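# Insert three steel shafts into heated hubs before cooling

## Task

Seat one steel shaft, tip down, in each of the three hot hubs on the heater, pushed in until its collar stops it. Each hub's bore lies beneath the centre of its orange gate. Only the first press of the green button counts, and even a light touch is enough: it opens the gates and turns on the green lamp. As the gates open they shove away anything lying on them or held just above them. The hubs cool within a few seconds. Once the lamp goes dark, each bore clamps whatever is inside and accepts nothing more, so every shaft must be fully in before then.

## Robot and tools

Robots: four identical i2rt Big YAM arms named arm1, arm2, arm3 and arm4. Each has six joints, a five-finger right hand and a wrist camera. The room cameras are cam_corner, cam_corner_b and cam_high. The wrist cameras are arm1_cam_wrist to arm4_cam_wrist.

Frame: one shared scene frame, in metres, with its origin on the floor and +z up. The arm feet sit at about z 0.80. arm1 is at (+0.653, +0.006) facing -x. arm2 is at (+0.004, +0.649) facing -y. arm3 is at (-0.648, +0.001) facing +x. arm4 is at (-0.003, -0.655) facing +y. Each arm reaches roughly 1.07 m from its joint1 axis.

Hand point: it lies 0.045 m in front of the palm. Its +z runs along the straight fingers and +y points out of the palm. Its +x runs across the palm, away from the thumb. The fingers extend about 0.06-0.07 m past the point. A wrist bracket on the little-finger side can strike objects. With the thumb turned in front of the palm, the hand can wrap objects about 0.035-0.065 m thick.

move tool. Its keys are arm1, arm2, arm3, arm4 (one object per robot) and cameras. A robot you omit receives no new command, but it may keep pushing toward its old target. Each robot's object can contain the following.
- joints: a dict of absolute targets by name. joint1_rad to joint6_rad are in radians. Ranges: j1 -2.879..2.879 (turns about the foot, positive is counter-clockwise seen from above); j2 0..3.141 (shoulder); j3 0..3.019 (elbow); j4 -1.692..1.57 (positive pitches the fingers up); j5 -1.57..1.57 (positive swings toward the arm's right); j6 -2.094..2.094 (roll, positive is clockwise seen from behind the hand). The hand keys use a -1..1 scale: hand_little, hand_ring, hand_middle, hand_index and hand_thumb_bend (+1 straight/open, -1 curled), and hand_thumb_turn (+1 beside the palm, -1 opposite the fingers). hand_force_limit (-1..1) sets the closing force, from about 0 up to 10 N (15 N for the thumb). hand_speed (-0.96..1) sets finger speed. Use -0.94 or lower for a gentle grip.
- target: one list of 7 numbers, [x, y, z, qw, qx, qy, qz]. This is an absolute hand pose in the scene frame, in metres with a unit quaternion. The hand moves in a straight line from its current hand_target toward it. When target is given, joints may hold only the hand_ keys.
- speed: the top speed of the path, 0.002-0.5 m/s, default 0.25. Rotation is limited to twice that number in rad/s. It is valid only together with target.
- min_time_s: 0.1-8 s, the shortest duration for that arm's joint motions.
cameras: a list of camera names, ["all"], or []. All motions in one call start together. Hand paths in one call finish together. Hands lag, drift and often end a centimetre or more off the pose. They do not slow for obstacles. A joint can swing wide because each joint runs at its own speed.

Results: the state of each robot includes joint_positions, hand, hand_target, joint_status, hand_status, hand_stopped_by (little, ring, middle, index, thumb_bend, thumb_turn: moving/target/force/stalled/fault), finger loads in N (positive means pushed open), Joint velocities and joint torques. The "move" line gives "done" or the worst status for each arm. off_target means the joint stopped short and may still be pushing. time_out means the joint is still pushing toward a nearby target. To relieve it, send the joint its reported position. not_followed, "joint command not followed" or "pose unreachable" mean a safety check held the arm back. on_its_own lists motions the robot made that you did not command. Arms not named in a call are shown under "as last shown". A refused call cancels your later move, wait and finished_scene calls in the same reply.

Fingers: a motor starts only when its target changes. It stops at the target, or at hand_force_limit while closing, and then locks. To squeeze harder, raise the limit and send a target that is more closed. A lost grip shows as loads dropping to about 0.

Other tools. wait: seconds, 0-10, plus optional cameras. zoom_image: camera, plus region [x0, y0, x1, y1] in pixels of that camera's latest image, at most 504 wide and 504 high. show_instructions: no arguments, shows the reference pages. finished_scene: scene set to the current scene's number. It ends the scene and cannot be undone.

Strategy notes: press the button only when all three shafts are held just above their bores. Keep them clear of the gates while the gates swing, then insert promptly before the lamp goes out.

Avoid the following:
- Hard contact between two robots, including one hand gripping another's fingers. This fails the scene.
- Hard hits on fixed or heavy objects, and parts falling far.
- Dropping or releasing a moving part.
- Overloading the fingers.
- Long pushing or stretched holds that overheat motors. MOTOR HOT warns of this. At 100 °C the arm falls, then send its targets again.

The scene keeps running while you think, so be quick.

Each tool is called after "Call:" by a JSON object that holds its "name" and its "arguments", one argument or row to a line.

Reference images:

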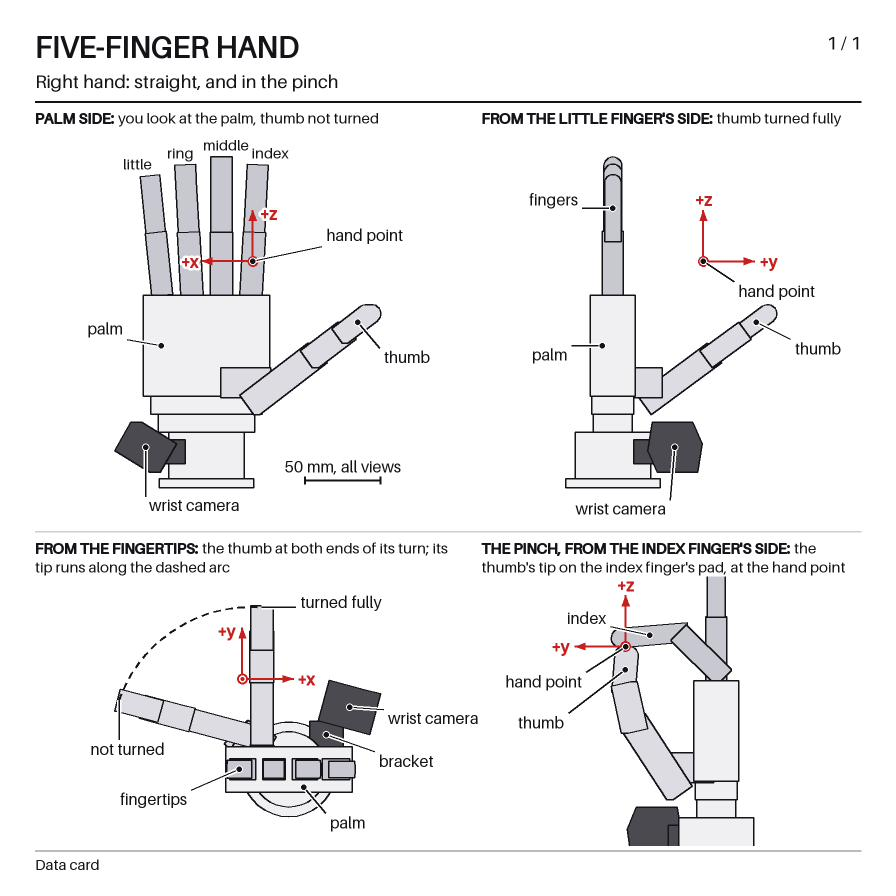

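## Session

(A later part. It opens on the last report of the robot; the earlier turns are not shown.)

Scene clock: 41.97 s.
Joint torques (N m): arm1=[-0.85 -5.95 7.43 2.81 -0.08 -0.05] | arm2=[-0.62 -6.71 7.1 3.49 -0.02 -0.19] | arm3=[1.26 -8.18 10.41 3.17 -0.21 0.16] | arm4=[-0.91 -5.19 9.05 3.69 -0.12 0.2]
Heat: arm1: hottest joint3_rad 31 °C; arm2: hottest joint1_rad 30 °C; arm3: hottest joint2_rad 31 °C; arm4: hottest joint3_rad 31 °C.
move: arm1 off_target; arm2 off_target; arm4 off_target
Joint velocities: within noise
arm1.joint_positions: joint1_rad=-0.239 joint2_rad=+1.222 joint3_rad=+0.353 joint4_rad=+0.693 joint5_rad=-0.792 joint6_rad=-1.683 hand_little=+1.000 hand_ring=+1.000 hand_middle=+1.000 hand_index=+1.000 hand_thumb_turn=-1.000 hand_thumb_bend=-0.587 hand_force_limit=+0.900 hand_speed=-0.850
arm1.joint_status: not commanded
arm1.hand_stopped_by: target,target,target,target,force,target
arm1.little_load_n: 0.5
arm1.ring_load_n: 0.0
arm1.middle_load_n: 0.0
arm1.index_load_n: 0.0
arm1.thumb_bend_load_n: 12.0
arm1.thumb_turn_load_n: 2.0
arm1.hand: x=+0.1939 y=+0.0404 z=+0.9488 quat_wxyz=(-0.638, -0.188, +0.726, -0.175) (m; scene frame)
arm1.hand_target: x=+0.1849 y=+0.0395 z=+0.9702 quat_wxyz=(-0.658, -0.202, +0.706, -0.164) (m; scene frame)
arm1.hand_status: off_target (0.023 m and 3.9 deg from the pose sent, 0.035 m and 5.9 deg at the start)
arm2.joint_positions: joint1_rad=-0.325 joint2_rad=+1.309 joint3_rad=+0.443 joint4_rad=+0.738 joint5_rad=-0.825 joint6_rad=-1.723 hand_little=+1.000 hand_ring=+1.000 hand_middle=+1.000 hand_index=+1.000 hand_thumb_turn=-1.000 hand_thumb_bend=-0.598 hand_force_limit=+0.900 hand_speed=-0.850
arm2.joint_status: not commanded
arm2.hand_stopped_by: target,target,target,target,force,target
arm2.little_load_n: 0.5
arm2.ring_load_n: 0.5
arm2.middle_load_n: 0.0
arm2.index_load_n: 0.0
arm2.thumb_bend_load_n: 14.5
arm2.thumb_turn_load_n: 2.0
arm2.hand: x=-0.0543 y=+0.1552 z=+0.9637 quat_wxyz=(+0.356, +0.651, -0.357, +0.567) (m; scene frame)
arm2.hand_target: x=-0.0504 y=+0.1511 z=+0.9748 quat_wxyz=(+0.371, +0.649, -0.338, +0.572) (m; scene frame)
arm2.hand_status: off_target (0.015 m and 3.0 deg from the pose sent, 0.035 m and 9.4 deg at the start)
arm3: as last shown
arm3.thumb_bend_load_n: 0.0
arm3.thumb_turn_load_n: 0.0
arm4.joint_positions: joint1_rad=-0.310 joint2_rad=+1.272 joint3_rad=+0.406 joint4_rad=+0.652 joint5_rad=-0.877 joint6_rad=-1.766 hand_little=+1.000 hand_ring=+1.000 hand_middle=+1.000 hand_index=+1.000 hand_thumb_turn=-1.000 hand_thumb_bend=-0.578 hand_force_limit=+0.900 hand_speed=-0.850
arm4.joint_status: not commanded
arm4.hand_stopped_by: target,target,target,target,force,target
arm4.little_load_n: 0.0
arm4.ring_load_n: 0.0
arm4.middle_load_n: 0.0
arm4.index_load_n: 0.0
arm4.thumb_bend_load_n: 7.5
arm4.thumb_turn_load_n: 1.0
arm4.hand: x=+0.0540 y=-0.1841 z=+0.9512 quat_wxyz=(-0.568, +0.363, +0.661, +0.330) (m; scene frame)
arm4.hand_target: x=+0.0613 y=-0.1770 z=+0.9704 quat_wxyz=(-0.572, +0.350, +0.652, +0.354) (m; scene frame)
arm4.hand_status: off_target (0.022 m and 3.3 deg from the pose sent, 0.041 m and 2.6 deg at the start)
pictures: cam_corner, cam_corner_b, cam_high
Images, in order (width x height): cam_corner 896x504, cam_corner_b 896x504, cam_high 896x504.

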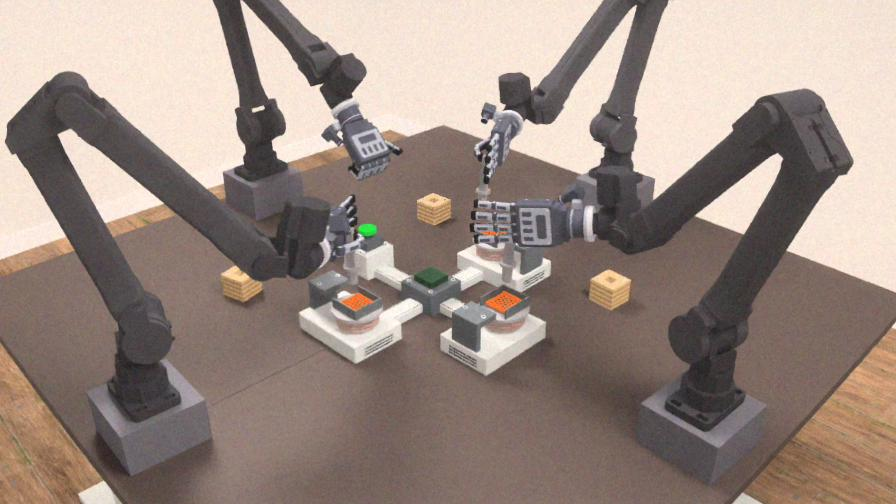

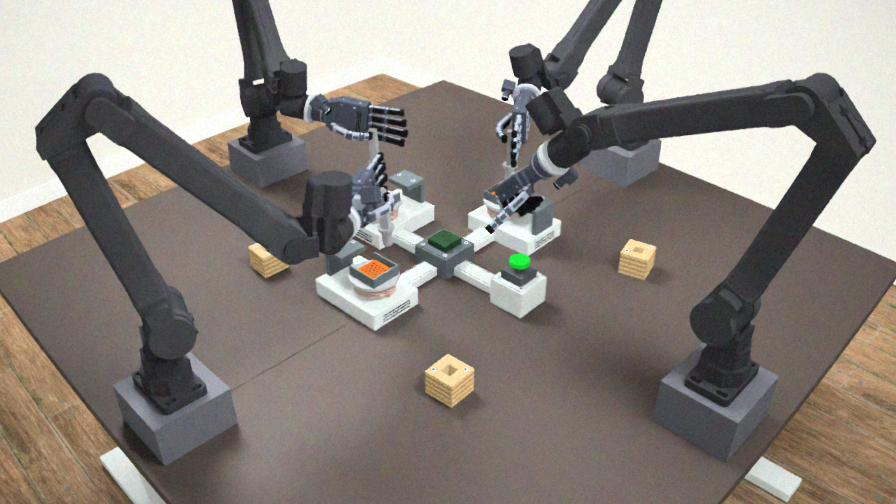

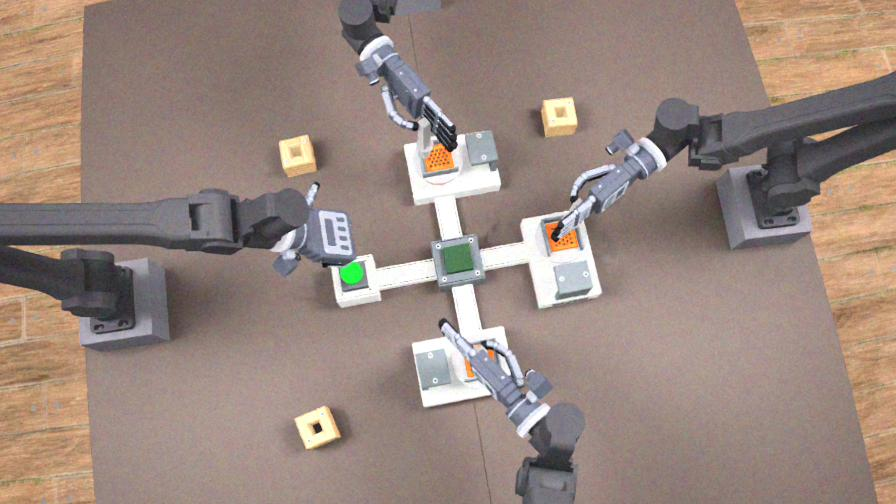

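Call:
{"name": "move", "arguments": {
  "arm3": {"target":[-0.185,0.0155,0.855,0.2706,-0.6533,0.6533,-0.2706],"speed":0.08},
  "cameras": ["cam_corner","cam_corner_b","cam_high"]
}}

Call:
{"name": "zoom_image", "arguments": {
  "camera": "cam_corner_b",
  "region": [320, 190, 440, 310]
}}

Call:
{"name": "zoom_image", "arguments": {
  "camera": "cam_corner_b",
  "region": [460, 130, 580, 250]
}}

Call:
{"name": "zoom_image", "arguments": {
  "camera": "cam_corner",
  "region": [310, 220, 410, 320]
}}

Call:
{"name": "zoom_image", "arguments": {
  "camera": "cam_corner",
  "region": [460, 140, 560, 240]
}}

Call:
{"name": "zoom_image", "arguments": {
  "camera": "cam_corner",
  "region": [460, 220, 560, 320]
}}

Call:
{"name": "zoom_image", "arguments": {
  "camera": "cam_corner_b",
  "region": [330, 120, 450, 240]
}}

Scene clock: 44.10 s.
Joint torques (N m): arm1=[-0.97 -5.01 7.42 2.77 -0.08 -0.05] | arm2=[-0.21 -6.89 6.89 3.64 0 -0.17] | arm3=[0.91 -9 9.36 3.45 -0.16 0.1] | arm4=[-0.85 -5.13 9.07 3.73 -0.12 0.19]
Heat: arm1: hottest joint3_rad 31 °C; arm2: hottest joint1_rad 30 °C; arm3: hottest joint2_rad 31 °C; arm4: hottest joint3_rad 31 °C.
move: arm3 done
Joint velocities: within noise
arm1, arm2, arm4: as last shown
arm1.joint_positions: joint1_rad=-0.239 joint2_rad=+1.222 joint3_rad=+0.353 joint4_rad=+0.694 joint5_rad=-0.792 joint6_rad=-1.683 hand_little=+1.000 hand_ring=+1.000 hand_middle=+1.000 hand_index=+1.000 hand_thumb_turn=-1.000 hand_thumb_bend=-0.587 hand_force_limit=+0.900 hand_speed=-0.850
arm1.little_load_n: 0.0
arm1.thumb_bend_load_n: 12.5
arm1.thumb_turn_load_n: 1.5
arm1.hand: x=+0.1938 y=+0.0404 z=+0.9492 quat_wxyz=(-0.638, -0.188, +0.726, -0.175) (m; scene frame)
arm1.hand_target: x=+0.1849 y=+0.0395 z=+0.9705 quat_wxyz=(-0.659, -0.202, +0.706, -0.164) (m; scene frame)
arm2.little_load_n: 0.0
arm2.ring_load_n: 0.0
arm2.middle_load_n: 0.5
arm3.joint_positions: joint1_rad=-0.033 joint2_rad=+1.371 joint3_rad=+0.702 joint4_rad=-0.134 joint5_rad=-0.025 joint6_rad=-0.042 hand_little=-1.000 hand_ring=-1.000 hand_middle=-1.000 hand_index=-1.000 hand_thumb_turn=+1.000 hand_thumb_bend=+1.000 hand_force_limit=+0.000 hand_speed=+0.000
arm3.joint_status: not commanded
arm3.hand_stopped_by: target,target,target,target,target,target
arm3.little_load_n: 0.0
arm3.ring_load_n: 0.0
arm3.middle_load_n: 0.0
arm3.index_load_n: 0.0
arm3.thumb_bend_load_n: 0.0
arm3.thumb_turn_load_n: 0.0
arm3.hand: x=-0.1925 y=+0.0198 z=+0.8563 quat_wxyz=(-0.264, +0.662, -0.649, +0.266) (m; scene frame)
arm3.hand_target: x=-0.1864 y=+0.0155 z=+0.8550 quat_wxyz=(-0.270, +0.653, -0.653, +0.270) (m; scene frame)
arm3.hand_status: done (0.009 m and 1.5 deg from the pose sent, 0.067 m and 1.4 deg at the start)
arm4.index_load_n: 0.5
pictures: cam_corner, cam_corner_b, cam_high
Images, in order (width x height): cam_corner 896x504, cam_corner_b 896x504, cam_high 896x504.

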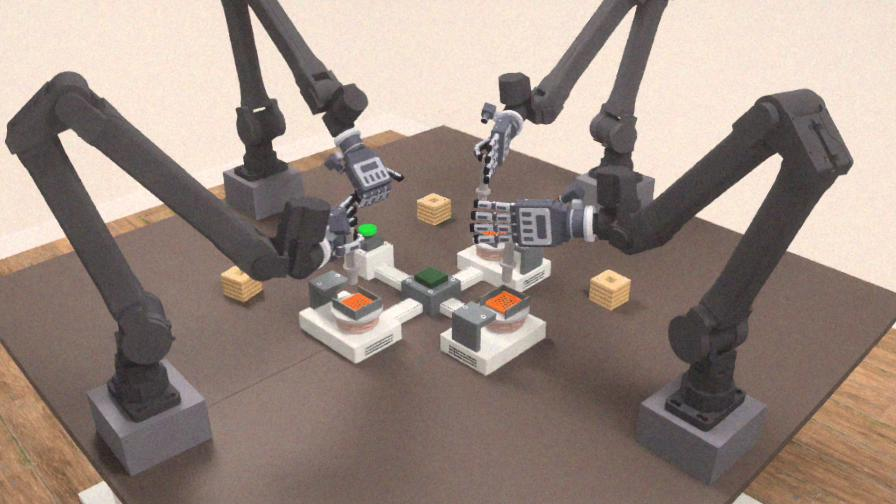

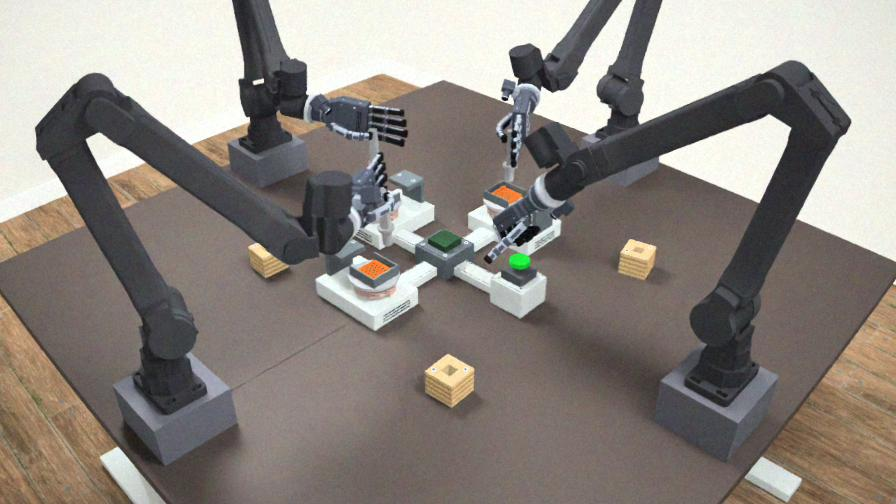

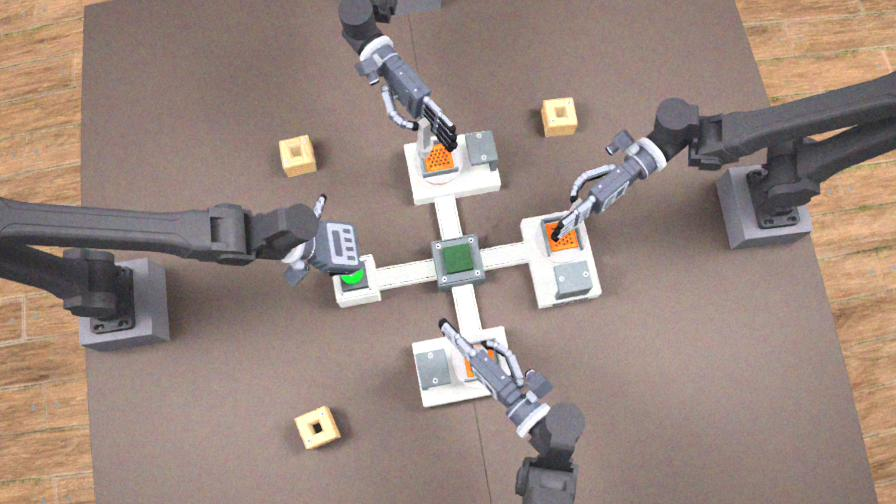

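Scaled by 4.200 from the camera's 896x504 image, which has a finer 1280x720 frame.

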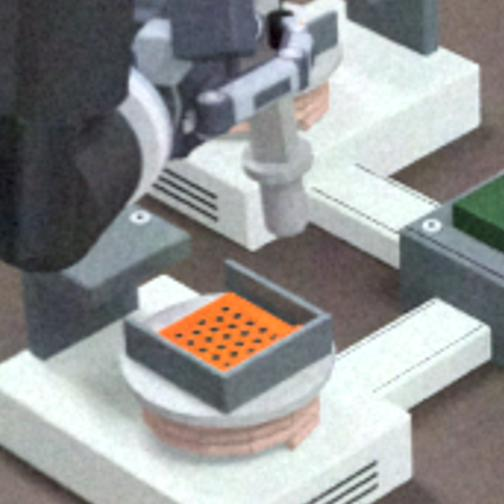

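Scaled by 4.200 from the camera's 896x504 image, which has a finer 1280x720 frame.

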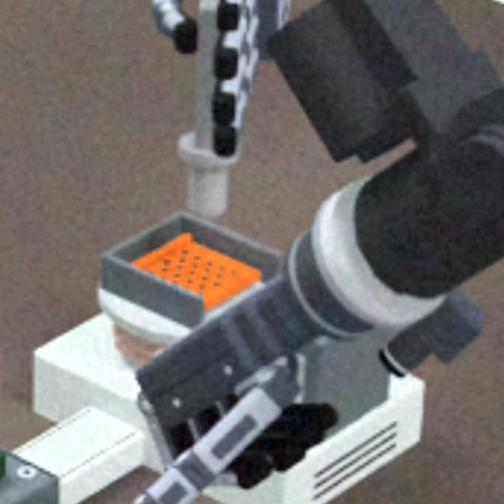

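Scaled by 5.040 from the camera's 896x504 image, which has a finer 1280x720 frame.

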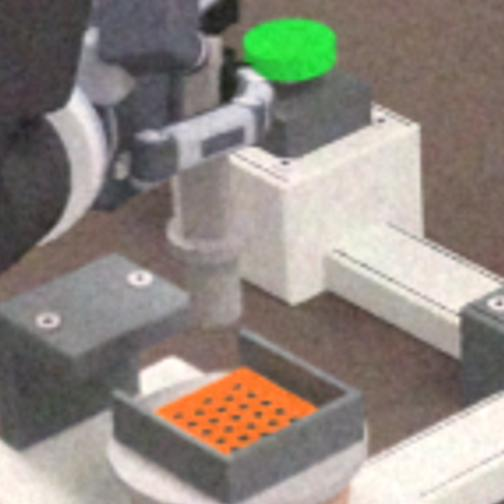

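Scaled by 5.040 from the camera's 896x504 image, which has a finer 1280x720 frame.

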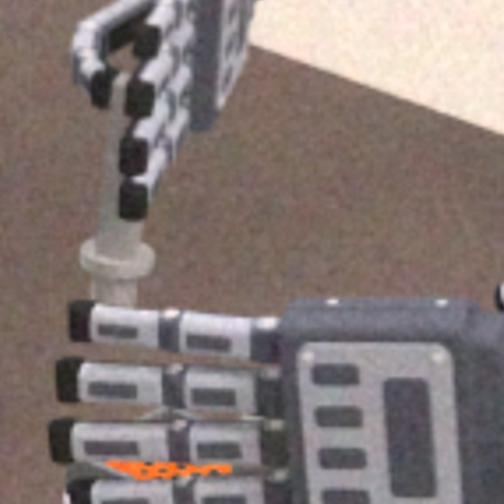

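Scaled by 5.040 from the camera's 896x504 image, which has a finer 1280x720 frame.

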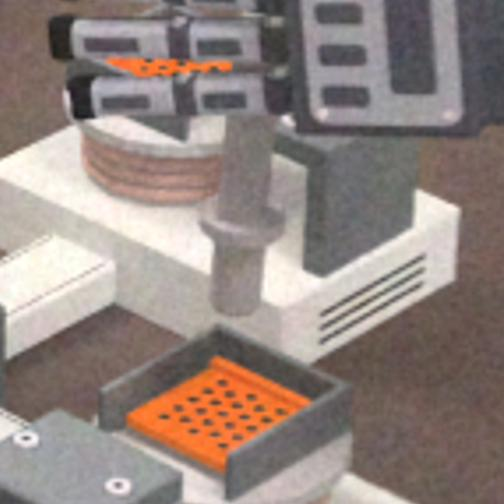

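Scaled by 4.200 from the camera's 896x504 image, which has a finer 1280x720 frame.

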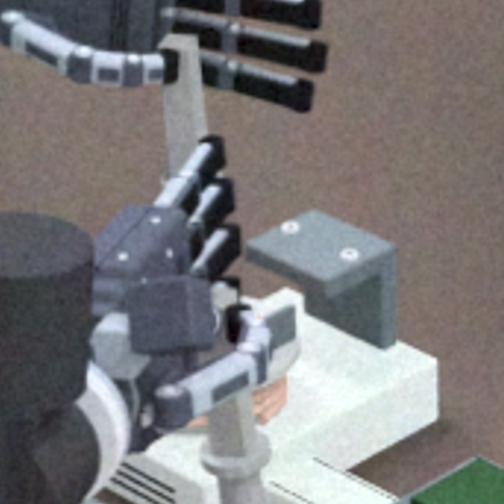

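Call:
{"name": "move", "arguments": {
  "arm1": {"target":[0.1793,0.0276,0.952,0.64925,0.20484,-0.71436,0.16187],"speed":0.05},
  "arm2": {"target":[-0.021,0.159,0.941,0.34127,0.65505,-0.3631,0.56798],"speed":0.05},
  "arm4": {"target":[0.0666,-0.1745,0.9565,0.57174,-0.35036,-0.65205,-0.3538],"speed":0.05},
  "cameras": ["cam_corner","cam_corner_b","cam_high"]
}}

Call:
{"name": "zoom_image", "arguments": {
  "camera": "cam_corner_b",
  "region": [320, 190, 440, 310]
}}

Call:
{"name": "zoom_image", "arguments": {
  "camera": "cam_corner_b",
  "region": [460, 130, 580, 250]
}}

Call:
{"name": "zoom_image", "arguments": {
  "camera": "cam_corner",
  "region": [310, 220, 410, 320]
}}

Call:
{"name": "zoom_image", "arguments": {
  "camera": "cam_corner",
  "region": [440, 160, 560, 280]
}}

Call:
{"name": "zoom_image", "arguments": {
  "camera": "cam_corner",
  "region": [460, 220, 560, 320]
}}

Call:
{"name": "zoom_image", "arguments": {
  "camera": "cam_corner_b",
  "region": [330, 120, 450, 240]
}}

Call:
{"name": "zoom_image", "arguments": {
  "camera": "cam_high",
  "region": [380, 80, 500, 200]
}}

Scene clock: 47.77 s.
Joint torques (N m): arm1=[-0.85 -5.42 6.83 2.84 -0.01 -0.23] | arm2=[-0.79 -5.54 6.41 3.4 -0.03 0.05] | arm3=[1.2 -8.23 9.61 3.29 -0.18 0.13] | arm4=[-1.03 -5.48 8.21 3.71 -0.61 0.15]
Heat: arm1: hottest joint3_rad 31 °C; arm2: hottest joint1_rad 30 °C; arm3: hottest joint2_rad 31 °C; arm4: hottest joint3_rad 31 °C.
move: arm1 off_target; arm2 off_target; arm4 off_target
Joint velocities: within noise
arm1.joint_positions: joint1_rad=-0.199 joint2_rad=+1.274 joint3_rad=+0.353 joint4_rad=+0.717 joint5_rad=-0.744 joint6_rad=-1.683 hand_little=+1.000 hand_ring=+1.000 hand_middle=+1.000 hand_index=+1.000 hand_thumb_turn=-1.000 hand_thumb_bend=-0.587 hand_force_limit=+0.900 hand_speed=-0.850
arm1.joint_status: not commanded
arm1.hand_stopped_by: target,target,target,target,force,target
arm1.little_load_n: 0.0
arm1.ring_load_n: 0.0
arm1.middle_load_n: 0.5
arm1.index_load_n: 0.0
arm1.thumb_bend_load_n: 12.5
arm1.thumb_turn_load_n: 1.5
arm1.hand: x=+0.1887 y=+0.0321 z=+0.9316 quat_wxyz=(-0.628, -0.184, +0.736, -0.175) (m; scene frame)
arm1.hand_target: x=+0.1801 y=+0.0310 z=+0.9519 quat_wxyz=(-0.649, -0.202, +0.716, -0.159) (m; scene frame)
arm1.hand_status: off_target (0.023 m and 4.6 deg from the pose sent, 0.020 m and 3.0 deg at the start)
arm2.joint_positions: joint1_rad=-0.230 joint2_rad=+1.332 joint3_rad=+0.401 joint4_rad=+0.738 joint5_rad=-0.749 joint6_rad=-1.718 hand_little=+1.000 hand_ring=+1.000 hand_middle=+1.000 hand_index=+1.000 hand_thumb_turn=-1.000 hand_thumb_bend=-0.598 hand_force_limit=+0.900 hand_speed=-0.850
arm2.joint_status: not commanded
arm2.hand_stopped_by: target,target,target,target,force,target
arm2.little_load_n: 0.0
arm2.ring_load_n: 0.0
arm2.middle_load_n: 0.0
arm2.index_load_n: 0.0
arm2.thumb_bend_load_n: 14.5
arm2.thumb_turn_load_n: 1.5
arm2.hand: x=-0.0195 y=+0.1627 z=+0.9313 quat_wxyz=(+0.327, +0.663, -0.372, +0.561) (m; scene frame)
arm2.hand_target: x=-0.0159 y=+0.1589 z=+0.9413 quat_wxyz=(+0.338, +0.658, -0.359, +0.569) (m; scene frame)
arm2.hand_status: off_target (0.011 m and 2.2 deg from the pose sent, 0.040 m and 1.9 deg at the start)
arm3: as last shown
arm4.joint_positions: joint1_rad=-0.312 joint2_rad=+1.332 joint3_rad=+0.406 joint4_rad=+0.713 joint5_rad=-0.879 joint6_rad=-1.766 hand_little=+1.000 hand_ring=+1.000 hand_middle=+1.000 hand_index=+1.000 hand_thumb_turn=-1.000 hand_thumb_bend=-0.578 hand_force_limit=+0.900 hand_speed=-0.850
arm4.joint_status: not commanded
arm4.hand_stopped_by: target,target,target,target,force,target
arm4.little_load_n: 0.0
arm4.ring_load_n: 0.0
arm4.middle_load_n: 0.0
arm4.index_load_n: 0.0
arm4.thumb_bend_load_n: 7.5
arm4.thumb_turn_load_n: 1.0
arm4.hand: x=+0.0561 y=-0.1795 z=+0.9394 quat_wxyz=(-0.568, +0.363, +0.661, +0.331) (m; scene frame)
arm4.hand_target: x=+0.0617 y=-0.1742 z=+0.9563 quat_wxyz=(-0.573, +0.347, +0.654, +0.350) (m; scene frame)
arm4.hand_status: off_target (0.021 m and 3.2 deg from the pose sent, 0.017 m and 3.3 deg at the start)
pictures: cam_corner, cam_corner_b, cam_high
Images, in order (width x height): cam_corner 896x504, cam_corner_b 896x504, cam_high 896x504.

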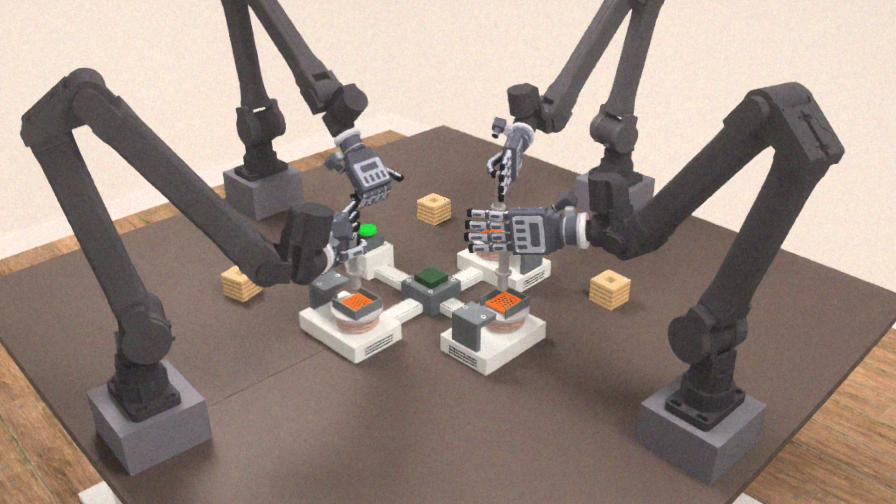

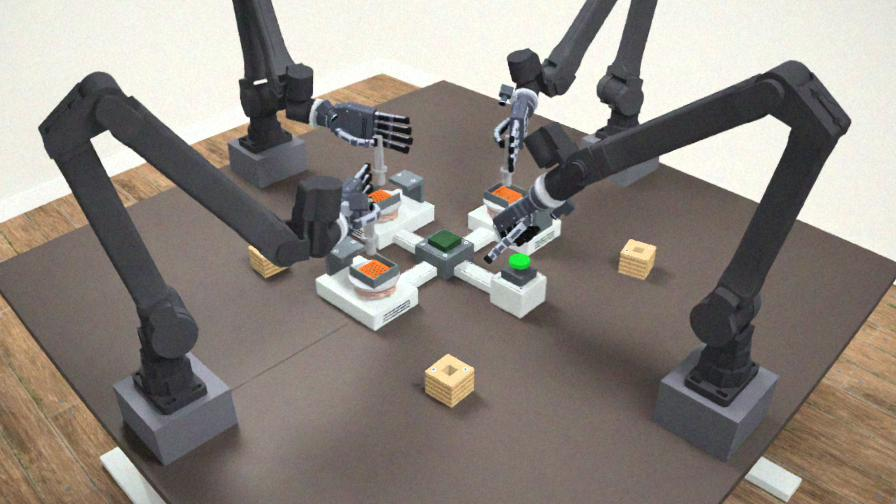

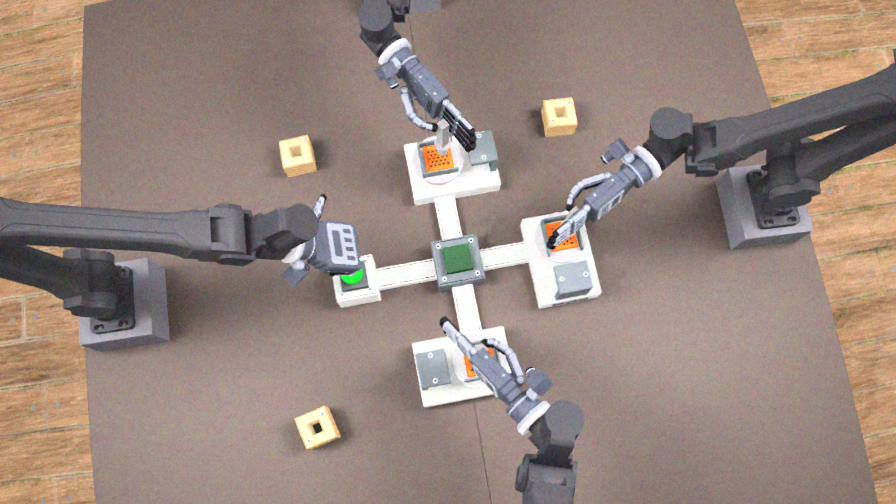

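Scaled by 4.200 from the camera's 896x504 image, which has a finer 1280x720 frame.

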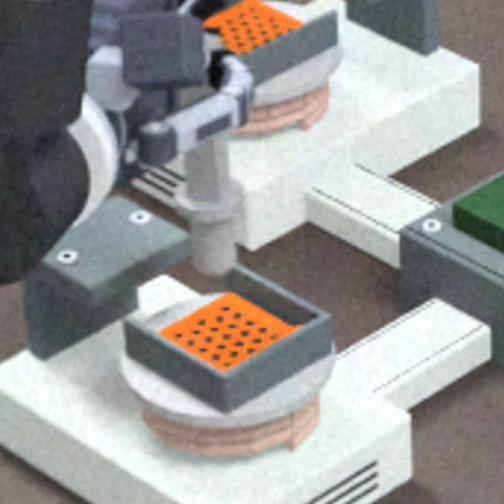

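Scaled by 4.200 from the camera's 896x504 image, which has a finer 1280x720 frame.

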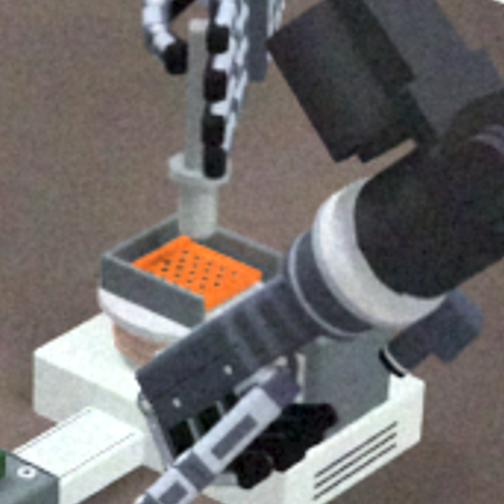

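Scaled by 5.040 from the camera's 896x504 image, which has a finer 1280x720 frame.

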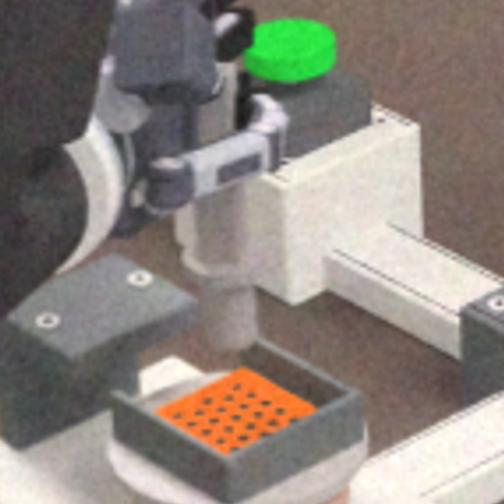

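Scaled by 4.200 from the camera's 896x504 image, which has a finer 1280x720 frame.

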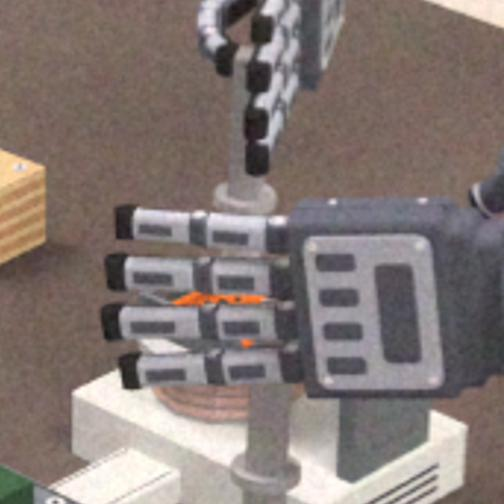

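Scaled by 5.040 from the camera's 896x504 image, which has a finer 1280x720 frame.

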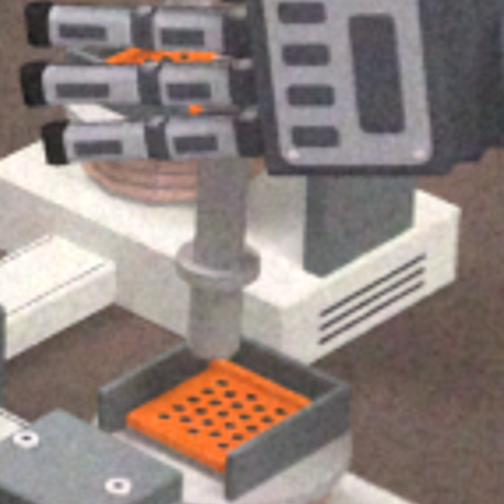

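Scaled by 4.200 from the camera's 896x504 image, which has a finer 1280x720 frame.

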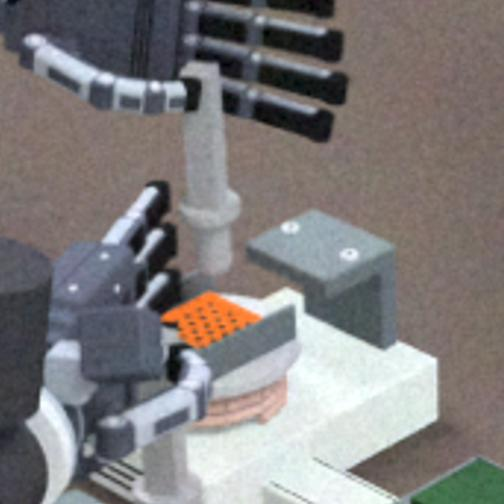

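Scaled by 4.200 from the camera's 896x504 image, which has a finer 1280x720 frame.

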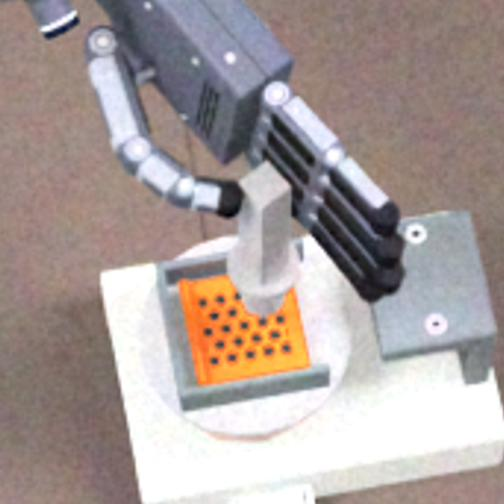

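Call:
{"name": "zoom_image", "arguments": {
  "camera": "cam_high",
  "region": [430, 300, 530, 400]
}}

Call:
{"name": "zoom_image", "arguments": {
  "camera": "cam_high",
  "region": [510, 180, 610, 280]
}}

Call:
{"name": "zoom_image", "arguments": {
  "camera": "cam_high",
  "region": [300, 210, 400, 310]
}}

Scaled by 5.040 from the camera's 896x504 image, which has a finer 1280x720 frame.

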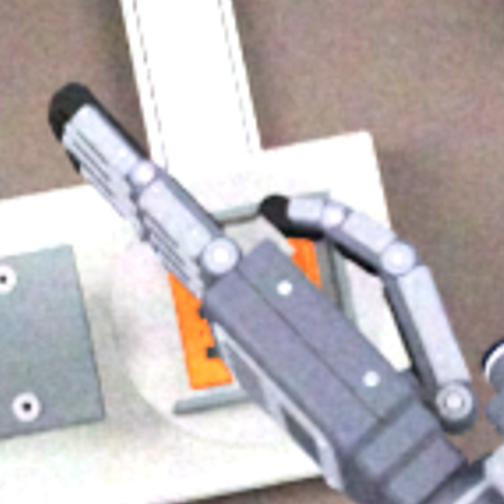

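Scaled by 5.040 from the camera's 896x504 image, which has a finer 1280x720 frame.

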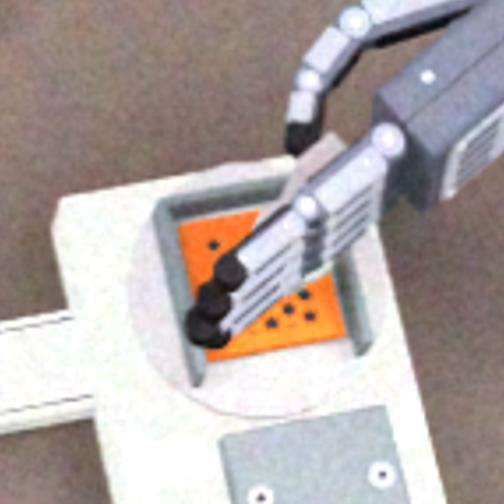

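Scaled by 5.040 from the camera's 896x504 image, which has a finer 1280x720 frame.

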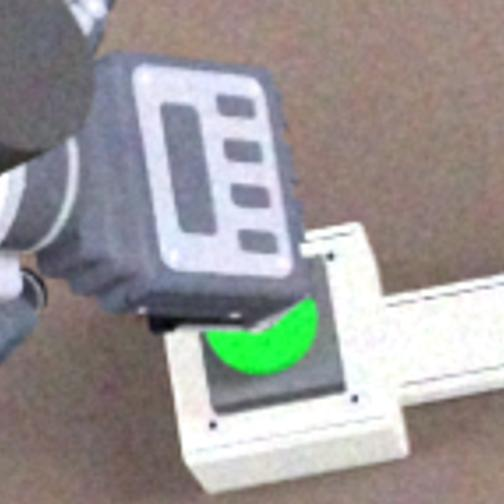

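Call:
{"name": "zoom_image", "arguments": {
  "camera": "cam_high",
  "region": [545, 190, 605, 250]
}}

Call:
{"name": "zoom_image", "arguments": {
  "camera": "cam_high",
  "region": [410, 120, 470, 180]
}}

Call:
{"name": "zoom_image", "arguments": {
  "camera": "cam_corner",
  "region": [475, 260, 535, 320]
}}

Call:
{"name": "zoom_image", "arguments": {
  "camera": "cam_corner_b",
  "region": [350, 160, 410, 220]
}}

Call:
{"name": "zoom_image", "arguments": {
  "camera": "cam_corner",
  "region": [325, 260, 385, 320]
}}

Call:
{"name": "zoom_image", "arguments": {
  "camera": "cam_corner_b",
  "region": [480, 155, 540, 215]
}}

Call:
{"name": "zoom_image", "arguments": {
  "camera": "cam_corner_b",
  "region": [345, 230, 405, 290]
}}

Scaled by 8.400 from the camera's 896x504 image, which has a finer 1280x720 frame.

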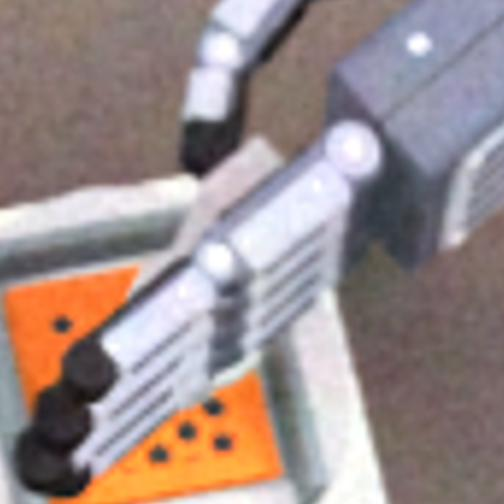

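Scaled by 8.400 from the camera's 896x504 image, which has a finer 1280x720 frame.

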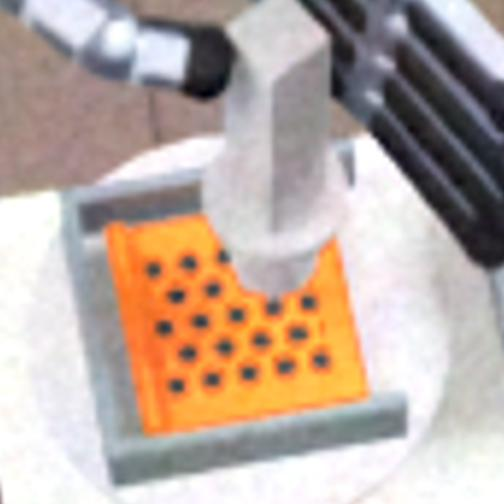

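Scaled by 8.400 from the camera's 896x504 image, which has a finer 1280x720 frame.

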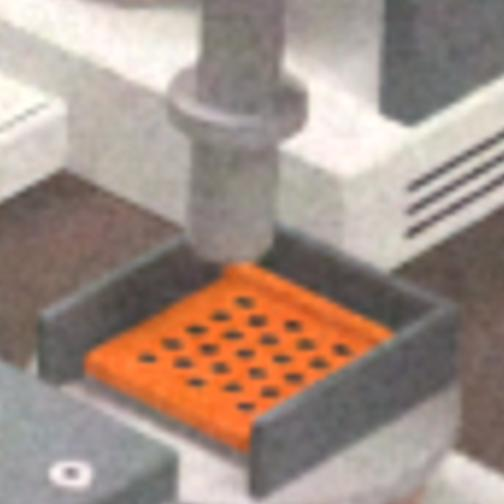

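Scaled by 8.400 from the camera's 896x504 image, which has a finer 1280x720 frame.

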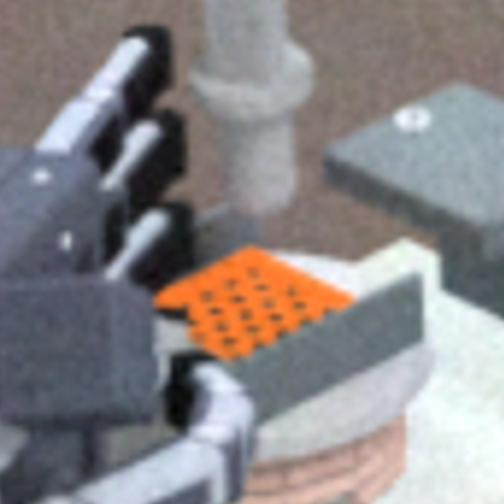

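Scaled by 8.400 from the camera's 896x504 image, which has a finer 1280x720 frame.

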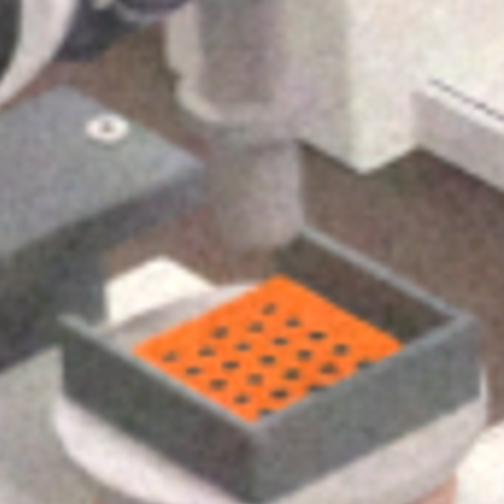

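Scaled by 8.400 from the camera's 896x504 image, which has a finer 1280x720 frame.

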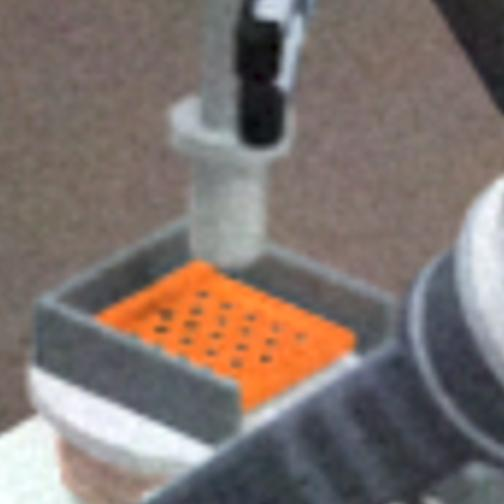

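Scaled by 8.400 from the camera's 896x504 image, which has a finer 1280x720 frame.

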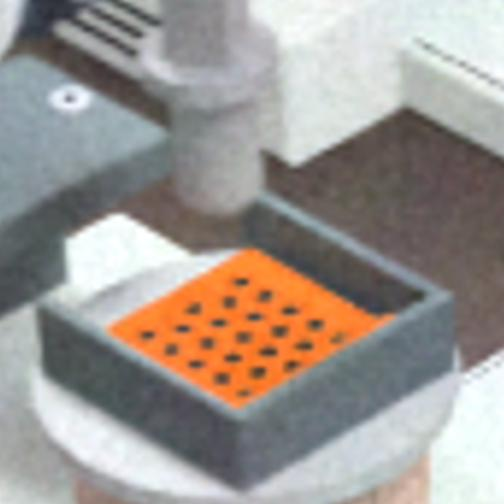

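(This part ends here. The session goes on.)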